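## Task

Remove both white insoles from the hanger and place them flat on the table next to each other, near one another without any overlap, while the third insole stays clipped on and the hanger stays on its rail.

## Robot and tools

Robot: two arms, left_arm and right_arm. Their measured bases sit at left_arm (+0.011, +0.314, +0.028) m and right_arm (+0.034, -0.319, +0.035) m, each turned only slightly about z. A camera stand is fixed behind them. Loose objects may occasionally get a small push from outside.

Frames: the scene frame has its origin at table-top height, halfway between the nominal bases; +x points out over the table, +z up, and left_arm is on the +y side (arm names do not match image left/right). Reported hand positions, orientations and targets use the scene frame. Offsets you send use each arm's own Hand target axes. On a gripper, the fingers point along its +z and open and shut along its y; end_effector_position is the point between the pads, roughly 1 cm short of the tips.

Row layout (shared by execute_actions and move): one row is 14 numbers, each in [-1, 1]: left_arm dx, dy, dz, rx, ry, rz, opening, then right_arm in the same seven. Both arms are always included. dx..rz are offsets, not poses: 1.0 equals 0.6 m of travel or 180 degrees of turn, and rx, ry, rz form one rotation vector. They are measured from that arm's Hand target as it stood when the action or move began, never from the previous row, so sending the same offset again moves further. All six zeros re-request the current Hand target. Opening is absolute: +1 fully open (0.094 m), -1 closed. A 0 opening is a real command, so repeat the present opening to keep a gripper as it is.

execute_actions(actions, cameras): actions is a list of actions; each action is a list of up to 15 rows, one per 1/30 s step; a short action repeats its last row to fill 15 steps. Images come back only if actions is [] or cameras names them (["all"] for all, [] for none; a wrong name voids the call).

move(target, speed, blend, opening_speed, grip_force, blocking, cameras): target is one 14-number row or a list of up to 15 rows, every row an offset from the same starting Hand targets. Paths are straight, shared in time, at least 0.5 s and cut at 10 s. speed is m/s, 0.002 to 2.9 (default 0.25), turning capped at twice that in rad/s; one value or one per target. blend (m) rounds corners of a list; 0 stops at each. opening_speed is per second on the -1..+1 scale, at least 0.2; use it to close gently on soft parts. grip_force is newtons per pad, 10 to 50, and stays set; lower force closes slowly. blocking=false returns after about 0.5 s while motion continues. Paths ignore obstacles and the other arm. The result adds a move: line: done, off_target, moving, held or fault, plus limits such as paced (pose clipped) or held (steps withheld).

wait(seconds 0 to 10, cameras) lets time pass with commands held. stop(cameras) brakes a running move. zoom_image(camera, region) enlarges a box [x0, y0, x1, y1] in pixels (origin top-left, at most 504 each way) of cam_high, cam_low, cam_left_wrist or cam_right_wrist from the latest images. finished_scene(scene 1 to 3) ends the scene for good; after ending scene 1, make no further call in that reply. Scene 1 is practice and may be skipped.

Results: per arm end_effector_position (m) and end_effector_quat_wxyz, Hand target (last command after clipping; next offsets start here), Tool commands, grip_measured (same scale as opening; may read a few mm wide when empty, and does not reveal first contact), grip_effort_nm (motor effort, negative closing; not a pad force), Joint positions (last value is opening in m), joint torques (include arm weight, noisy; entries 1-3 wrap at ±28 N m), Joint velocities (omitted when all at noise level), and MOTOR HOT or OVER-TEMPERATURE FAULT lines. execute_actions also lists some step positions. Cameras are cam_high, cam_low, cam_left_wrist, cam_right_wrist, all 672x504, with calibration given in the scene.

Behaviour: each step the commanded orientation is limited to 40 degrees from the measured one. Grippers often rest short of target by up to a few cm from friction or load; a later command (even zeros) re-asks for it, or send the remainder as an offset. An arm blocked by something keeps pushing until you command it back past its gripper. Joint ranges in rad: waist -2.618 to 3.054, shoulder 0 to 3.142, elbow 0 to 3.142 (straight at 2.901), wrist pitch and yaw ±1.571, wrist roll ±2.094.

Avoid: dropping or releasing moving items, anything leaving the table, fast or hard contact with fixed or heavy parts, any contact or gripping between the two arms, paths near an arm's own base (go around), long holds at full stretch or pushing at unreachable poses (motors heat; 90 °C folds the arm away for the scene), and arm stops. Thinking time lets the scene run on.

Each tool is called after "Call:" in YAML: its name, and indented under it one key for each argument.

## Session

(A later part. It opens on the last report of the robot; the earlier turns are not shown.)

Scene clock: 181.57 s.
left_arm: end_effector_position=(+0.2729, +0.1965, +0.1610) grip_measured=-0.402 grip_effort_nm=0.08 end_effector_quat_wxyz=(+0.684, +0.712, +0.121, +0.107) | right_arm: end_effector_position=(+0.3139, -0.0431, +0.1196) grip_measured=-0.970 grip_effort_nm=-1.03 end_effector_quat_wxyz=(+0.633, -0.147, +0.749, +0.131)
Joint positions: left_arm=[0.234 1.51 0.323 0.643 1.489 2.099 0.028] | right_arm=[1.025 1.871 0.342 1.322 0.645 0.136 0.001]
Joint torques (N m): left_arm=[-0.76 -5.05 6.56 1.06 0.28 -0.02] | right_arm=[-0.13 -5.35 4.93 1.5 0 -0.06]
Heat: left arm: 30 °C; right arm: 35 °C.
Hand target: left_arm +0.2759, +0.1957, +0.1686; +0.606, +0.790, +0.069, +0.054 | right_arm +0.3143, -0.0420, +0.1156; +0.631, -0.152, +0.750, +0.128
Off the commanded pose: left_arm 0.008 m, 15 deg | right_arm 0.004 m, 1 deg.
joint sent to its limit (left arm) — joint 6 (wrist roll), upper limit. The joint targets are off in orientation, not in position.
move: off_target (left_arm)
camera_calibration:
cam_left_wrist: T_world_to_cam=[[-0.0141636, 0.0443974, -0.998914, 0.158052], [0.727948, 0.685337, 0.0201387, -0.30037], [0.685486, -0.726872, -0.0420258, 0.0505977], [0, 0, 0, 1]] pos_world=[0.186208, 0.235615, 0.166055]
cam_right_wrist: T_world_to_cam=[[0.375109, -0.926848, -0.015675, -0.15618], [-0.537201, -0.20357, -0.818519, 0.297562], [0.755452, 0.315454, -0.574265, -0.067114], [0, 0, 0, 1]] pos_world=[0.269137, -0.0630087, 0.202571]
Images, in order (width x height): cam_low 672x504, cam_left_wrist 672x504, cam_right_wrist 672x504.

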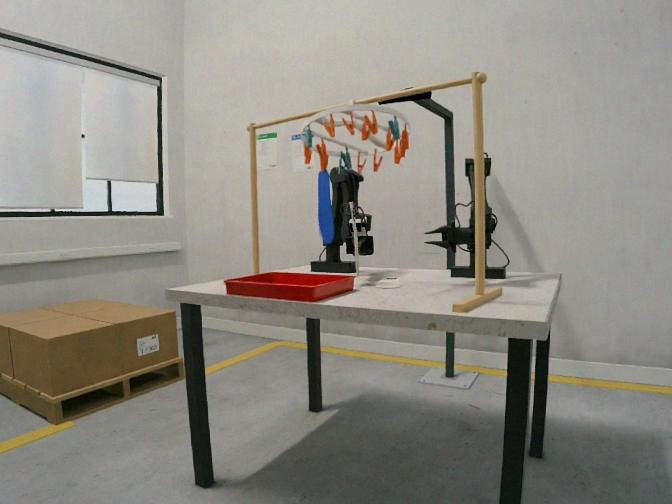

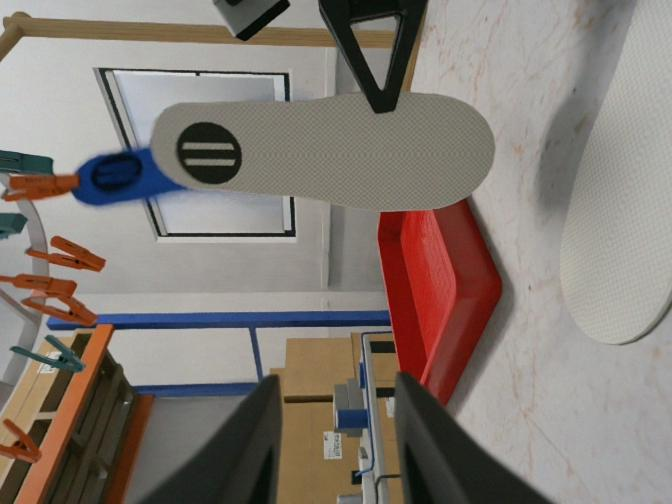

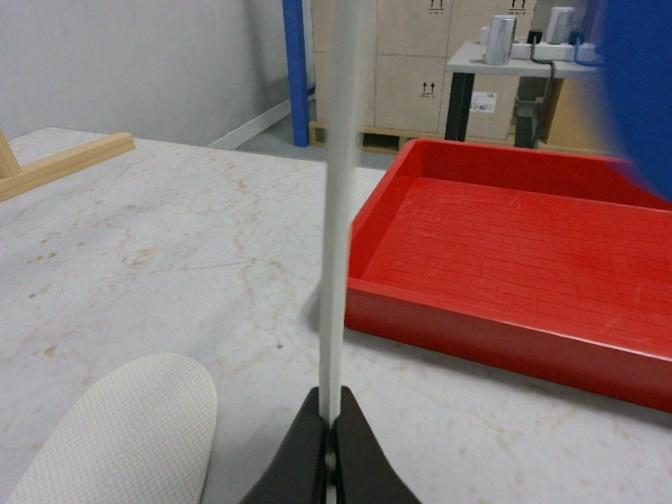

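Call:
move:
  target:
    - [0.1205,-0.140,0.113,0.135,0.1715,-0.498,-1,-0.082,0,-0.115,0,0,0,-1]
    - [0.1245,-0.222,0.1605,0.135,0.1715,-0.498,-1,-0.082,0,-0.115,0,0,0,-1]
    - [0.103,-0.191,0.276,0.135,0.1715,-0.498,-1,-0.082,0,-0.115,0,0,0,-1]
  speed: [0.3,0.15,0.1]
  blend: [0.01,0,0]
  cameras: ["all"]

Scene clock: 214.77 s.
left_arm: end_effector_position=(+0.3525, +0.0833, +0.0169) grip_measured=-0.988 grip_effort_nm=-0.68 end_effector_quat_wxyz=(+0.267, +0.572, +0.747, -0.210) | right_arm: end_effector_position=(+0.2616, -0.0608, +0.1781) grip_measured=-0.970 grip_effort_nm=-1.03 end_effector_quat_wxyz=(+0.632, -0.153, +0.748, +0.133)
Joint positions: left_arm=[-0.385 1.957 0.967 -0.133 0.549 0.814 0.001] | right_arm=[1.203 1.338 0.271 0.826 0.809 0.182 0.001]
Joint torques (N m): left_arm=[-0.59 -5.7 7.39 1.22 0.21 -0.07] | right_arm=[0.62 -5.22 6.06 1.27 0.2 0.05]
Heat: left arm: 30 °C; right arm: 34 °C.
Hand target: left_arm +0.3597, +0.0782, +0.0153; +0.271, +0.572, +0.745, -0.208 | right_arm +0.2595, -0.0652, +0.1760; +0.631, -0.153, +0.750, +0.128
Off the commanded pose: left_arm 0.009 m, 0 deg | right_arm 0.005 m, 1 deg.
move: done
camera_calibration:
cam_left_wrist: T_world_to_cam=[[-0.969662, -0.244441, 0.00221119, 0.364234], [-0.236744, 0.936798, -0.257609, 0.046038], [0.0608989, -0.250318, -0.966247, 0.103712], [0, 0, 0, 1]] pos_world=[0.357767, 0.0718663, 0.111266]
cam_right_wrist: T_world_to_cam=[[0.38564, -0.92259, -0.0104211, -0.155496], [-0.534167, -0.214042, -0.817833, 0.312218], [0.752295, 0.320956, -0.575361, 0.0129314], [0, 0, 0, 1]] pos_world=[0.217014, -0.0807818, 0.261162]

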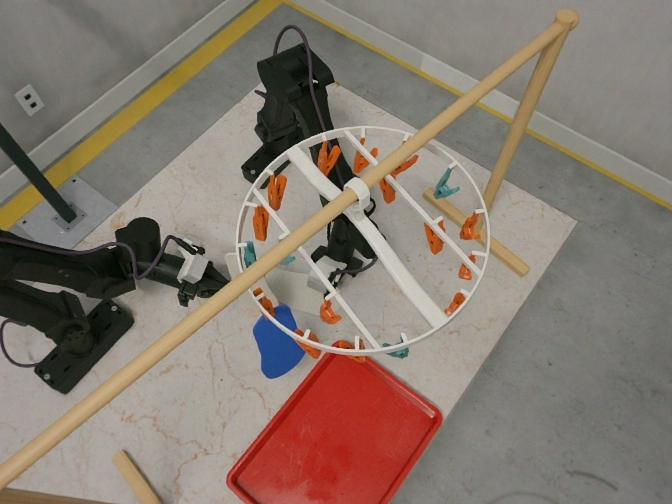

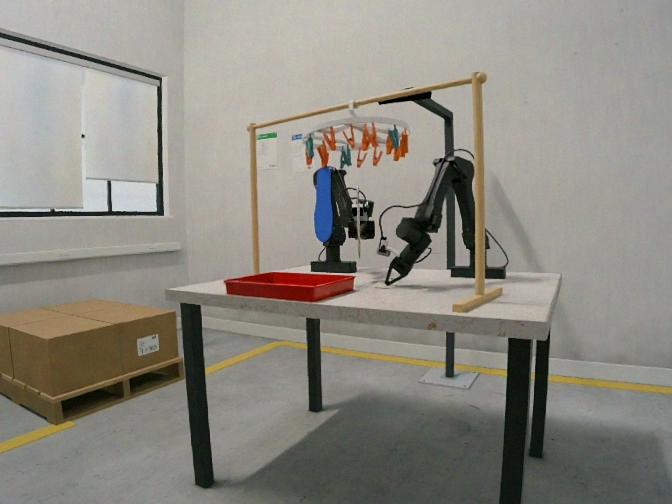

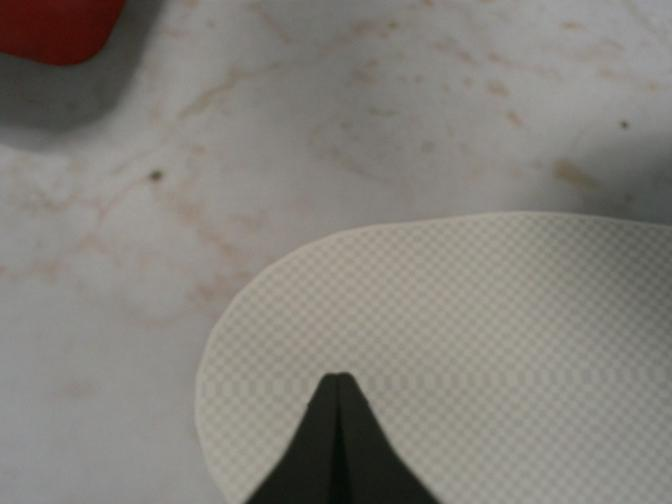

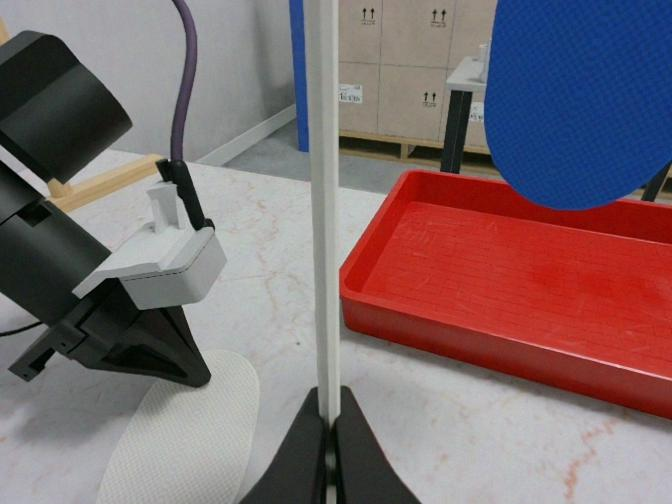

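Call:
move:
  target:
    - [-0.032,0,-0.038,0,0,0,-1,0,0,0,0,0,0,-1]
    - [0.0575,0.033,-0.124,0,0,0,-1,0,0,0,0,0,0,-1]
    - [0.111,0.033,-0.0605,0,0,0,-1,0,0,0,0,0,0,-1]
    - [0.018,0,0.0217,0,0,0,-1,0,0,0,0,0,0,-1]
  speed: [0.3,0.3,0.15,0.1]
  blend: [0.01,0.01,0,0]
  cameras: ["cam_left_wrist","cam_right_wrist"]

Scene clock: 229.97 s.
left_arm: end_effector_position=(+0.3621, +0.0770, +0.0130) grip_measured=-0.988 grip_effort_nm=-0.68 end_effector_quat_wxyz=(+0.292, +0.575, +0.735, -0.211) | right_arm: end_effector_position=(+0.2616, -0.0608, +0.1781) grip_measured=-0.970 grip_effort_nm=-1.03 end_effector_quat_wxyz=(+0.632, -0.153, +0.748, +0.133)
Joint positions: left_arm=[-0.384 1.992 0.962 -0.04 0.568 0.814 0.001] | right_arm=[1.203 1.338 0.271 0.826 0.809 0.182 0.001]
Joint torques (N m): left_arm=[-0.72 -5.07 6.2 1.01 0.04 -0.11] | right_arm=[0.59 -5.18 6.04 1.28 0.2 0.05]
Heat: left arm: 30 °C; right arm: 34 °C.
Hand target: left_arm +0.3597, +0.0781, -0.0017; +0.271, +0.572, +0.746, -0.209 | right_arm +0.2595, -0.0652, +0.1760; +0.631, -0.153, +0.750, +0.128
Off the commanded pose: left_arm 0.015 m, 3 deg | right_arm 0.005 m, 1 deg.
move: off_target (left_arm)
camera_calibration:
cam_left_wrist: T_world_to_cam=[[-0.970926, -0.237284, -0.0316085, 0.372224], [-0.217274, 0.92897, -0.299678, 0.0473119], [0.100472, -0.284097, -0.953517, 0.0860176], [0, 0, 0, 1]] pos_world=[0.36304, 0.0688088, 0.107963]
cam_right_wrist: T_world_to_cam=[[0.38564, -0.92259, -0.0104211, -0.155496], [-0.534167, -0.214042, -0.817833, 0.312218], [0.752295, 0.320956, -0.575361, 0.0129314], [0, 0, 0, 1]] pos_world=[0.217014, -0.0807818, 0.261162]
Images, in order (width x height): cam_left_wrist 672x504, cam_right_wrist 672x504.

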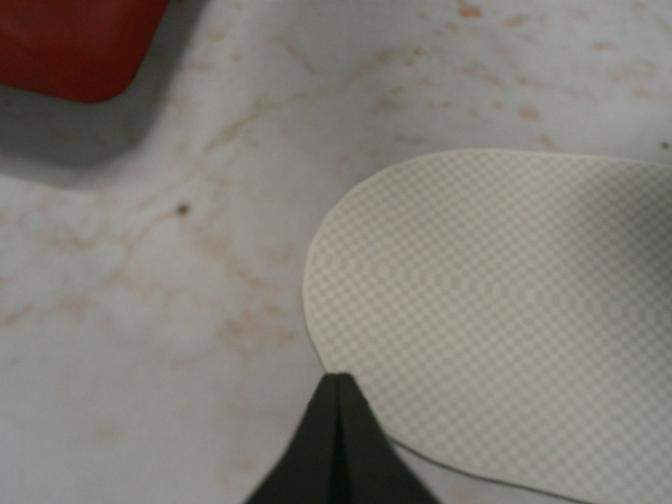

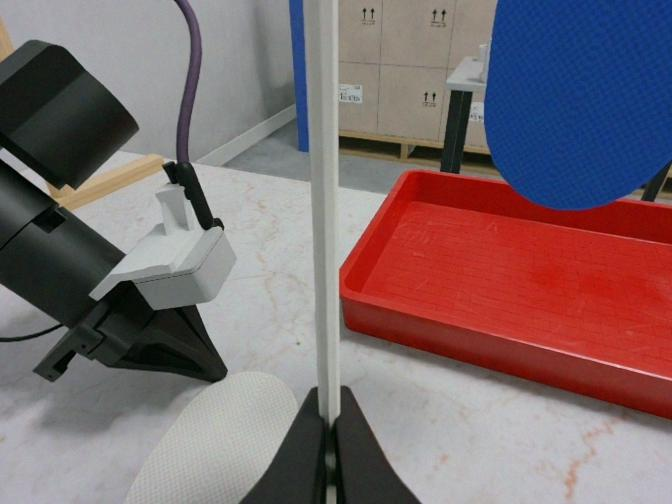

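Call:
move:
  target:
    - [-0.092,0.013,-0.184,0,0,0,-1,-0.040,-0.119,-0.002,-0.2695,-0.2277,-0.5228,-1]
    - [-0.073,-0.132,-0.222,0,0,0,-1,0.177,-0.037,0.108,-0.2695,-0.2277,-0.5228,-1]
    - [-0.073,-0.132,-0.222,0,0,0,-1,0.233,-0.037,0.118,-0.2695,-0.2277,-0.5228,-1]
  speed: [0.3,0.3,0.1]
  blend: [0.02,0.01,0]
  cameras: ["all"]

Scene clock: 253.40 s.
left_arm: end_effector_position=(+0.2763, +0.1078, +0.1281) grip_measured=-0.988 grip_effort_nm=-0.67 end_effector_quat_wxyz=(+0.272, +0.573, +0.745, -0.206) | right_arm: end_effector_position=(+0.3129, -0.0688, +0.0341) grip_measured=-0.970 grip_effort_nm=-1.03 end_effector_quat_wxyz=(-0.610, +0.787, -0.059, +0.067)
Joint positions: left_arm=[-0.405 1.422 0.867 -0.544 0.534 0.793 0.001] | right_arm=[0.272 2.219 0.481 1.238 -1.03 -2.044 0.001]
Joint torques (N m): left_arm=[-0.62 -5.89 5.07 1.09 0.26 -0.1] | right_arm=[0.51 -6.12 3.4 1.16 -0.22 0.11]
Heat: left arm: 30 °C; right arm: 34 °C.
Hand target: left_arm +0.2696, +0.1079, +0.1284; +0.271, +0.572, +0.746, -0.209 | right_arm +0.3102, -0.0677, +0.0261; -0.606, +0.790, -0.069, +0.053
Off the commanded pose: left_arm 0.007 m, 0 deg | right_arm 0.009 m, 2 deg.
move: done
camera_calibration:
cam_left_wrist: T_world_to_cam=[[-0.969091, -0.246453, -0.0111243, 0.297751], [-0.235157, 0.936429, -0.260388, 0.0336276], [0.0745905, -0.249724, -0.96544, 0.21815], [0, 0, 0, 1]] pos_world=[0.280183, 0.096369, 0.22268]
cam_right_wrist: T_world_to_cam=[[0.015464, 0.237669, 0.971223, -0.0219757], [0.810718, -0.571508, 0.126946, -0.257523], [0.585233, 0.785425, -0.20152, -0.0344347], [0, 0, 0, 1]] pos_world=[0.229271, -0.114908, 0.0470956]

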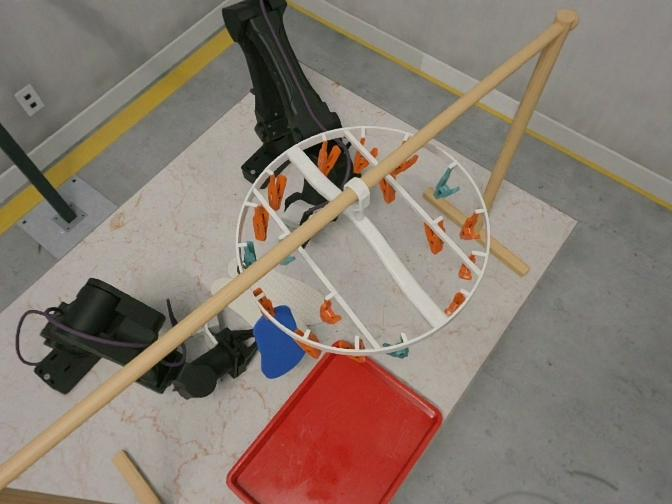

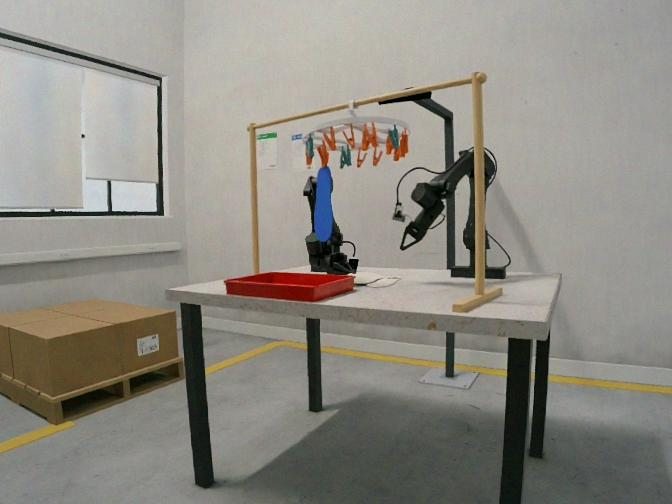

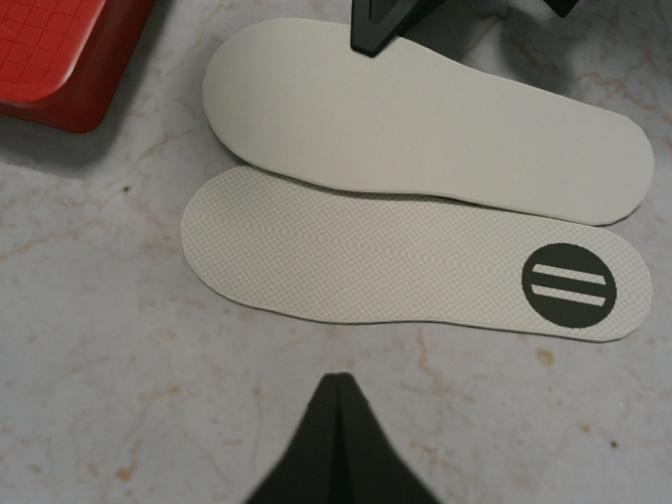

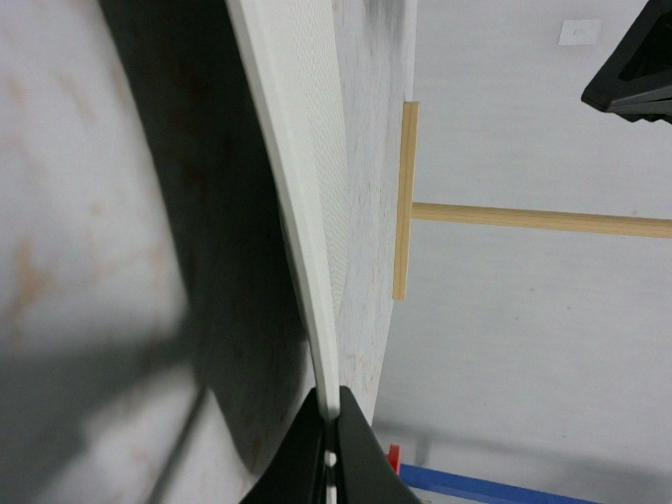

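Call:
move:
  target:
    - [0,0,0,0,0,0,-1,0.006,-0.024,-0.040,0,0,0,-1]
    - [0,0,0,0,0,0,-1,0.006,0.0085,-0.032,0,0,0,-1]
    - [-0.12,-0.098,0.227,0,0,0,-1,0.006,-0.0055,-0.0355,0,0,0,-0.4]
    - [-0.057,-0.102,0.322,0,0,0,-1,0.006,-0.0055,-0.0355,0,0,0,-0.4]
  speed: [0.15,0.1,0.2,0.06]
  blend: [0.003,0,0,0]
  cameras: ["cam_left_wrist","cam_right_wrist","cam_high"]

Scene clock: 266.47 s.
left_arm: end_effector_position=(+0.2567, -0.0567, +0.0179) grip_measured=-0.988 grip_effort_nm=-0.68 end_effector_quat_wxyz=(+0.286, +0.570, +0.740, -0.212) | right_arm: end_effector_position=(+0.3119, -0.0885, +0.0301) grip_measured=-0.402 grip_effort_nm=0.11 end_effector_quat_wxyz=(-0.603, +0.792, -0.074, +0.059)
Joint positions: left_arm=[-0.898 1.943 0.881 0.175 0.272 0.338 0.001] | right_arm=[0.204 2.191 0.462 1.139 -1.074 -2.107 0.028]
Joint torques (N m): left_arm=[-0.88 -5.48 3.86 1.58 0.06 -0.1] | right_arm=[-0.1 -9.88 3 0.98 -0.43 -0.03]
Heat: left arm: 30 °C; right arm: 33 °C.
Hand target: left_arm +0.2493, -0.0531, +0.0025; +0.271, +0.572, +0.746, -0.209 | right_arm +0.3104, -0.0879, +0.0348; -0.606, +0.790, -0.069, +0.053
Off the commanded pose: left_arm 0.017 m, 2 deg | right_arm 0.005 m, 1 deg.
joint sent to its limit (right arm) — joint 6 (wrist roll), lower limit. The joint targets still meet the commanded pose.
move: off_target (left_arm)
camera_calibration:
cam_left_wrist: T_world_to_cam=[[-0.969014, -0.246318, -0.0184099, 0.237219], [-0.230661, 0.92904, -0.289274, 0.153254], [0.0883569, -0.276065, -0.957069, 0.0669308], [0, 0, 0, 1]] pos_world=[0.259305, -0.0654707, 0.112757]
cam_right_wrist: T_world_to_cam=[[0.0502741, 0.249566, 0.967052, -0.0230361], [0.80629, -0.581547, 0.108162, -0.266376], [0.58938, 0.774287, -0.230459, -0.0205701], [0, 0, 0, 1]] pos_world=[0.228058, -0.133234, 0.0463483]
Images, in order (width x height): cam_high 672x504, cam_left_wrist 672x504, cam_right_wrist 672x504.

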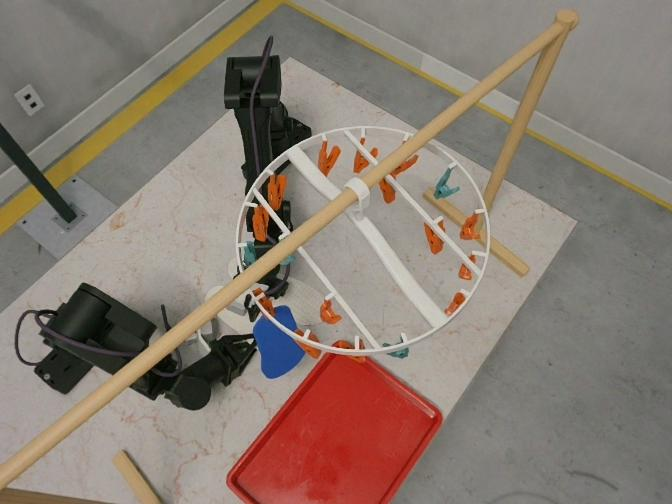

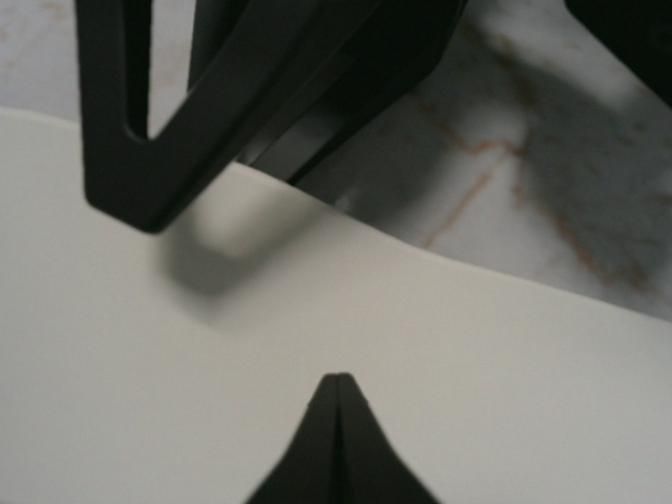

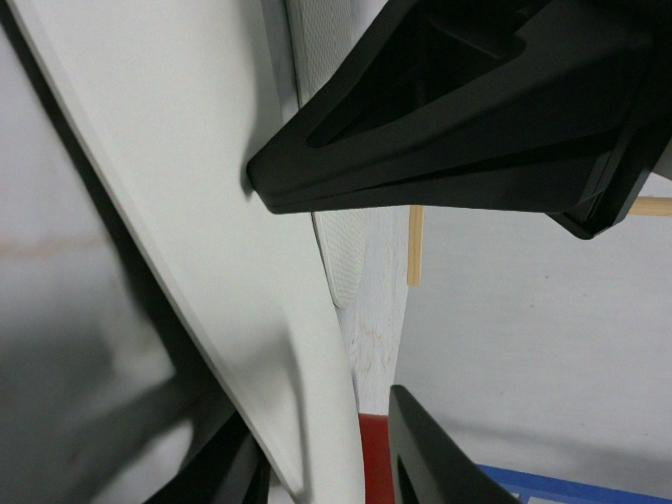

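Call:
move:
  target:
    - [0,0,0,0,0,0,-1,0,0.0345,-0.129,0,0,0,-0.4]
    - [0,0,0,0,0,0,-1,0,-0.09,-0.18,0,0,0,-0.4]
  speed: [0.1,0.2]
  blend: [0.005,0]
  cameras: ["cam_left_wrist","cam_right_wrist"]

Scene clock: 270.90 s.
left_arm: end_effector_position=(+0.2575, -0.0576, +0.0182) grip_measured=-0.988 grip_effort_nm=-0.67 end_effector_quat_wxyz=(+0.288, +0.570, +0.739, -0.212) | right_arm: end_effector_position=(+0.2982, -0.1763, +0.1142) grip_measured=-0.402 grip_effort_nm=0.11 end_effector_quat_wxyz=(-0.667, +0.731, -0.107, +0.101)
Joint positions: left_arm=[-0.898 1.946 0.881 0.183 0.272 0.338 0.001] | right_arm=[-0.172 1.821 0.285 0.998 -1.393 -2.107 0.028]
Joint torques (N m): left_arm=[-0.91 -5.63 3.86 1.52 0.06 -0.1] | right_arm=[-0.31 -7.15 3.38 0.8 -0.32 -0.02]
Heat: left arm: 31 °C; right arm: 33 °C.
Hand target: left_arm +0.2493, -0.0532, +0.0026; +0.271, +0.572, +0.745, -0.209 | right_arm +0.2948, -0.1768, +0.1149; -0.606, +0.790, -0.069, +0.053
Off the commanded pose: left_arm 0.018 m, 2 deg | right_arm 0.004 m, 12 deg.
joint sent to its limit (right arm) — joint 6 (wrist roll), lower limit. The joint targets are off in orientation, not in position.
move: off_target (left_arm, right_arm)
camera_calibration:
cam_left_wrist: T_world_to_cam=[[-0.968936, -0.24643, -0.0208609, 0.237718], [-0.229622, 0.927755, -0.294183, 0.154197], [0.0918493, -0.280254, -0.955521, 0.0656538], [0, 0, 0, 1]] pos_world=[0.25971, -0.066077, 0.113055]
cam_right_wrist: T_world_to_cam=[[0.024601, 0.0760714, 0.996799, -0.108077], [0.736889, -0.675191, 0.0333412, -0.302702], [0.675566, 0.73371, -0.0726666, 0.0239744], [0, 0, 0, 1]] pos_world=[0.20952, -0.21375, 0.119565]
Images, in order (width x height): cam_left_wrist 672x504, cam_right_wrist 672x504.

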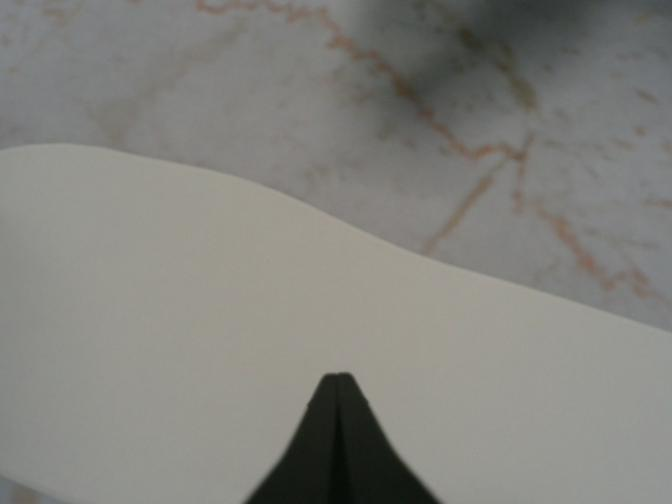

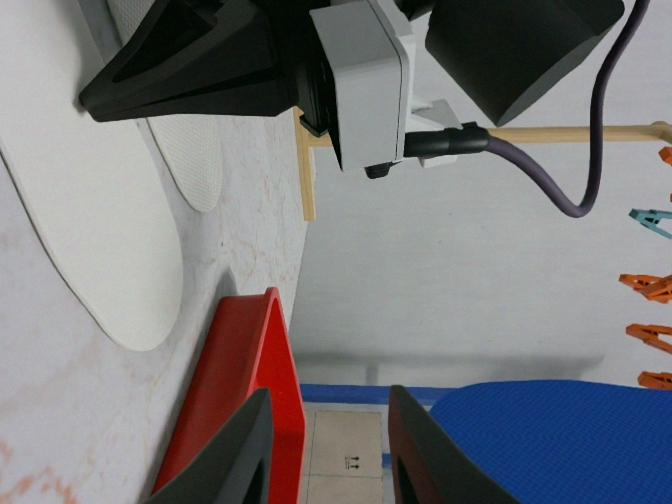

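Call:
move:
  target: [-0.129,0,-0.153,0,0,0,-1,0,-0.05,0,0,0,0,-0.4]
  speed: 0.2
  cameras: ["cam_left_wrist","cam_high"]

Scene clock: 274.03 s.
left_arm: end_effector_position=(+0.2490, -0.0468, +0.1075) grip_measured=-0.988 grip_effort_nm=-0.68 end_effector_quat_wxyz=(+0.258, +0.571, +0.752, -0.205) | right_arm: end_effector_position=(+0.2949, -0.1700, +0.1404) grip_measured=-0.402 grip_effort_nm=0.11 end_effector_quat_wxyz=(-0.661, +0.736, -0.113, +0.091)
Joint positions: left_arm=[-0.898 1.708 1.051 -0.292 0.27 0.334 0.001] | right_arm=[-0.144 1.603 0.304 0.737 -1.365 -2.107 0.028]
Joint torques (N m): left_arm=[-0.94 -7.91 8.75 1.23 0.09 -0.08] | right_arm=[0.55 -6.26 6.6 0.8 -0.27 -0.02]
Heat: left arm: 31 °C; right arm: 33 °C.
Hand target: left_arm +0.2495, -0.0534, +0.1226; +0.271, +0.572, +0.746, -0.209 | right_arm +0.2961, -0.1692, +0.1438; -0.606, +0.790, -0.069, +0.053
Off the commanded pose: left_arm 0.017 m, 2 deg | right_arm 0.004 m, 11 deg.
joint sent to its limit (right arm) — joint 6 (wrist roll), lower limit. The joint targets are off in orientation, not in position.
move: off_target (left_arm, right_arm)
camera_calibration:
cam_left_wrist: T_world_to_cam=[[-0.968209, -0.250023, 0.00770473, 0.230575], [-0.244709, 0.940349, -0.23635, 0.166526], [0.0518479, -0.230722, -0.971637, 0.168788], [0, 0, 0, 1]] pos_world=[0.255244, -0.0599999, 0.201583]
Images, in order (width x height): cam_high 672x504, cam_left_wrist 672x504.

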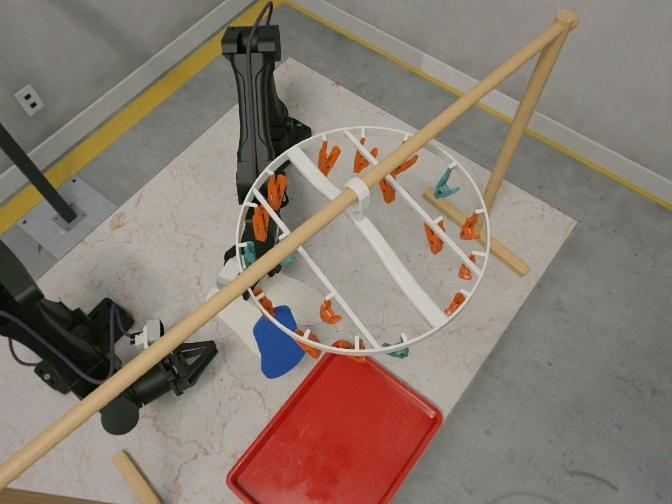

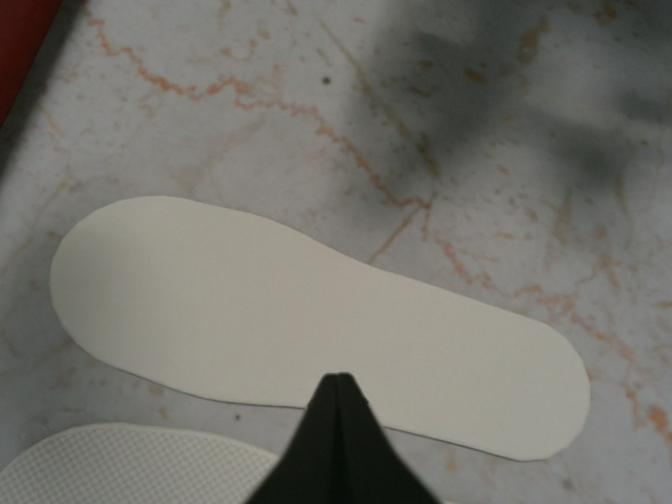

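Call:
move:
  target:
    - [0.271,0.1115,-0.0695,0,0,0,-1,0,0,0,0,0,0,-0.4]
    - [0.3246,0.1115,-0.0057,0,0,0,-1,0,0,0,0,0,0,-0.4]
    - [0.2743,0.0932,0.041,0,0,0,-1,0,0,0,0,0,0,-0.4]
    - [0.310,0.108,-0.004,0,0,0,-1,0,0,0,0,0,0,-0.4]
    - [0.177,0.106,-0.148,0,0,0,-1,0,0,0,0,0,0,-0.4]
  speed: [0.35,0.2,0.08,0.1,0.3]
  blend: [0.01,0,0,0.005,0]
  cameras: ["cam_left_wrist"]

Scene clock: 289.37 s.
left_arm: end_effector_position=(+0.2728, +0.1012, +0.1151) grip_measured=-0.988 grip_effort_nm=-0.68 end_effector_quat_wxyz=(+0.267, +0.565, +0.752, -0.209) | right_arm: end_effector_position=(+0.2950, -0.1701, +0.1400) grip_measured=-0.402 grip_effort_nm=0.11 end_effector_quat_wxyz=(-0.661, +0.736, -0.115, +0.090)
Joint positions: left_arm=[-0.435 1.44 0.829 -0.482 0.519 0.744 0.001] | right_arm=[-0.144 1.603 0.304 0.734 -1.364 -2.107 0.028]
Joint torques (N m): left_arm=[-0.81 -4.22 8.72 0.99 0.24 0.03] | right_arm=[0.58 -6.38 6.57 0.83 -0.28 -0.03]
Heat: left arm: 31 °C; right arm: 33 °C.
Hand target: left_arm +0.2752, +0.0967, +0.1223; +0.271, +0.572, +0.745, -0.209 | right_arm +0.2961, -0.1692, +0.1438; -0.606, +0.790, -0.069, +0.053
Off the commanded pose: left_arm 0.009 m, 1 deg | right_arm 0.004 m, 11 deg.
joint sent to its limit (right arm) — joint 6 (wrist roll), lower limit. The joint targets are off in orientation, not in position.
move: off_target (right_arm)
camera_calibration:
cam_left_wrist: T_world_to_cam=[[-0.965558, -0.260105, 0.00655803, 0.291116], [-0.253128, 0.933233, -0.254957, 0.0401966], [0.0601952, -0.247836, -0.96693, 0.208106], [0, 0, 0, 1]] pos_world=[0.278738, 0.0897839, 0.209563]
Images, in order (width x height): cam_left_wrist 672x504.

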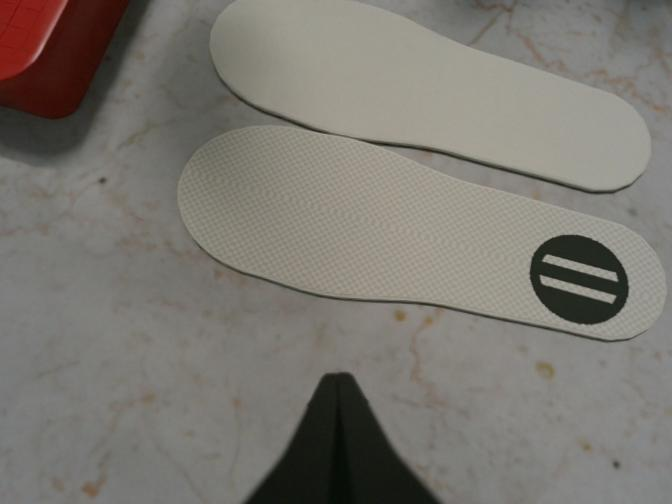

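Call:
zoom_image:
  camera: "cam_left_wrist"
  region: [230, 80, 480, 200]

Scaled by 2.016 from the camera's 672x504 image, which has a finer 960x720 frame.

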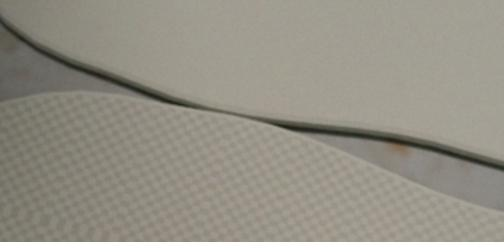

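Call:
move:
  target:
    - [-0.1185,0.111,0.234,0,0.139,0,-1,0,0,0,0,0,0,-0.4]
    - [-0.0574,0.111,0.307,0,0.139,0,-1,0,0,0,0,0,0,-0.4]
    - [-0.0277,0.1215,0.282,0,0.139,0,-1,0,0,0,0,0,0,-0.4]
    - [-0.135,0.1215,0.154,0,0.139,0,-1,0,0,0,0,0,0,-0.4]
    - [0,0,0,0,0,0,-1,0,0,0,0,0,0,-0.4]
  speed: [0.3,0.12,0.06,0.15,0.3]
  blend: [0,0,0,0.02,0]
  cameras: ["cam_left_wrist"]

Call:
zoom_image:
  camera: "cam_left_wrist"
  region: [160, 0, 664, 360]

Scene clock: 313.90 s.
left_arm: end_effector_position=(+0.2776, +0.0965, +0.1193) grip_measured=-0.988 grip_effort_nm=-0.67 end_effector_quat_wxyz=(+0.262, +0.571, +0.751, -0.202) | right_arm: end_effector_position=(+0.2950, -0.1701, +0.1400) grip_measured=-0.402 grip_effort_nm=0.11 end_effector_quat_wxyz=(-0.661, +0.736, -0.115, +0.090)
Joint positions: left_arm=[-0.451 1.463 0.875 -0.509 0.501 0.745 0.001] | right_arm=[-0.144 1.603 0.304 0.734 -1.364 -2.107 0.028]
Joint torques (N m): left_arm=[0.58 -6.08 5.01 1.26 0.4 0.03] | right_arm=[0.58 -6.39 6.64 0.82 -0.28 -0.02]
Heat: left arm: 33 °C; right arm: 34 °C.
Hand target: left_arm +0.2751, +0.0967, +0.1224; +0.271, +0.572, +0.745, -0.209 | right_arm +0.2961, -0.1692, +0.1438; -0.606, +0.790, -0.069, +0.053
Off the commanded pose: left_arm 0.004 m, 1 deg | right_arm 0.004 m, 11 deg.
joint sent to its limit (right arm) — joint 6 (wrist roll), lower limit. The joint targets are off in orientation, not in position.
move: off_target (right_arm)
camera_calibration:
cam_left_wrist: T_world_to_cam=[[-0.967726, -0.252005, -0.000577881, 0.295059], [-0.244526, 0.939554, -0.239679, 0.0420237], [0.0609432, -0.231802, -0.970852, 0.209349], [0, 0, 0, 1]] pos_world=[0.283053, 0.0834003, 0.21349]
Images, in order (width x height): cam_left_wrist 672x504.

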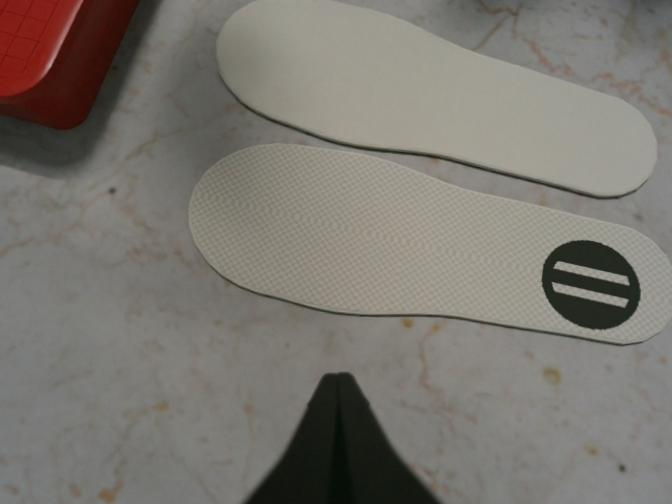

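Scaled by 1.000.

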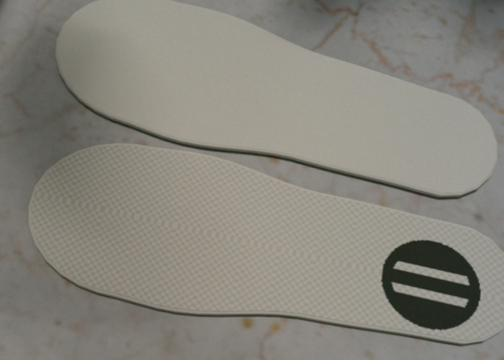

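Call:
finished_scene:
  scene: 2

The scene is finished: the task was done.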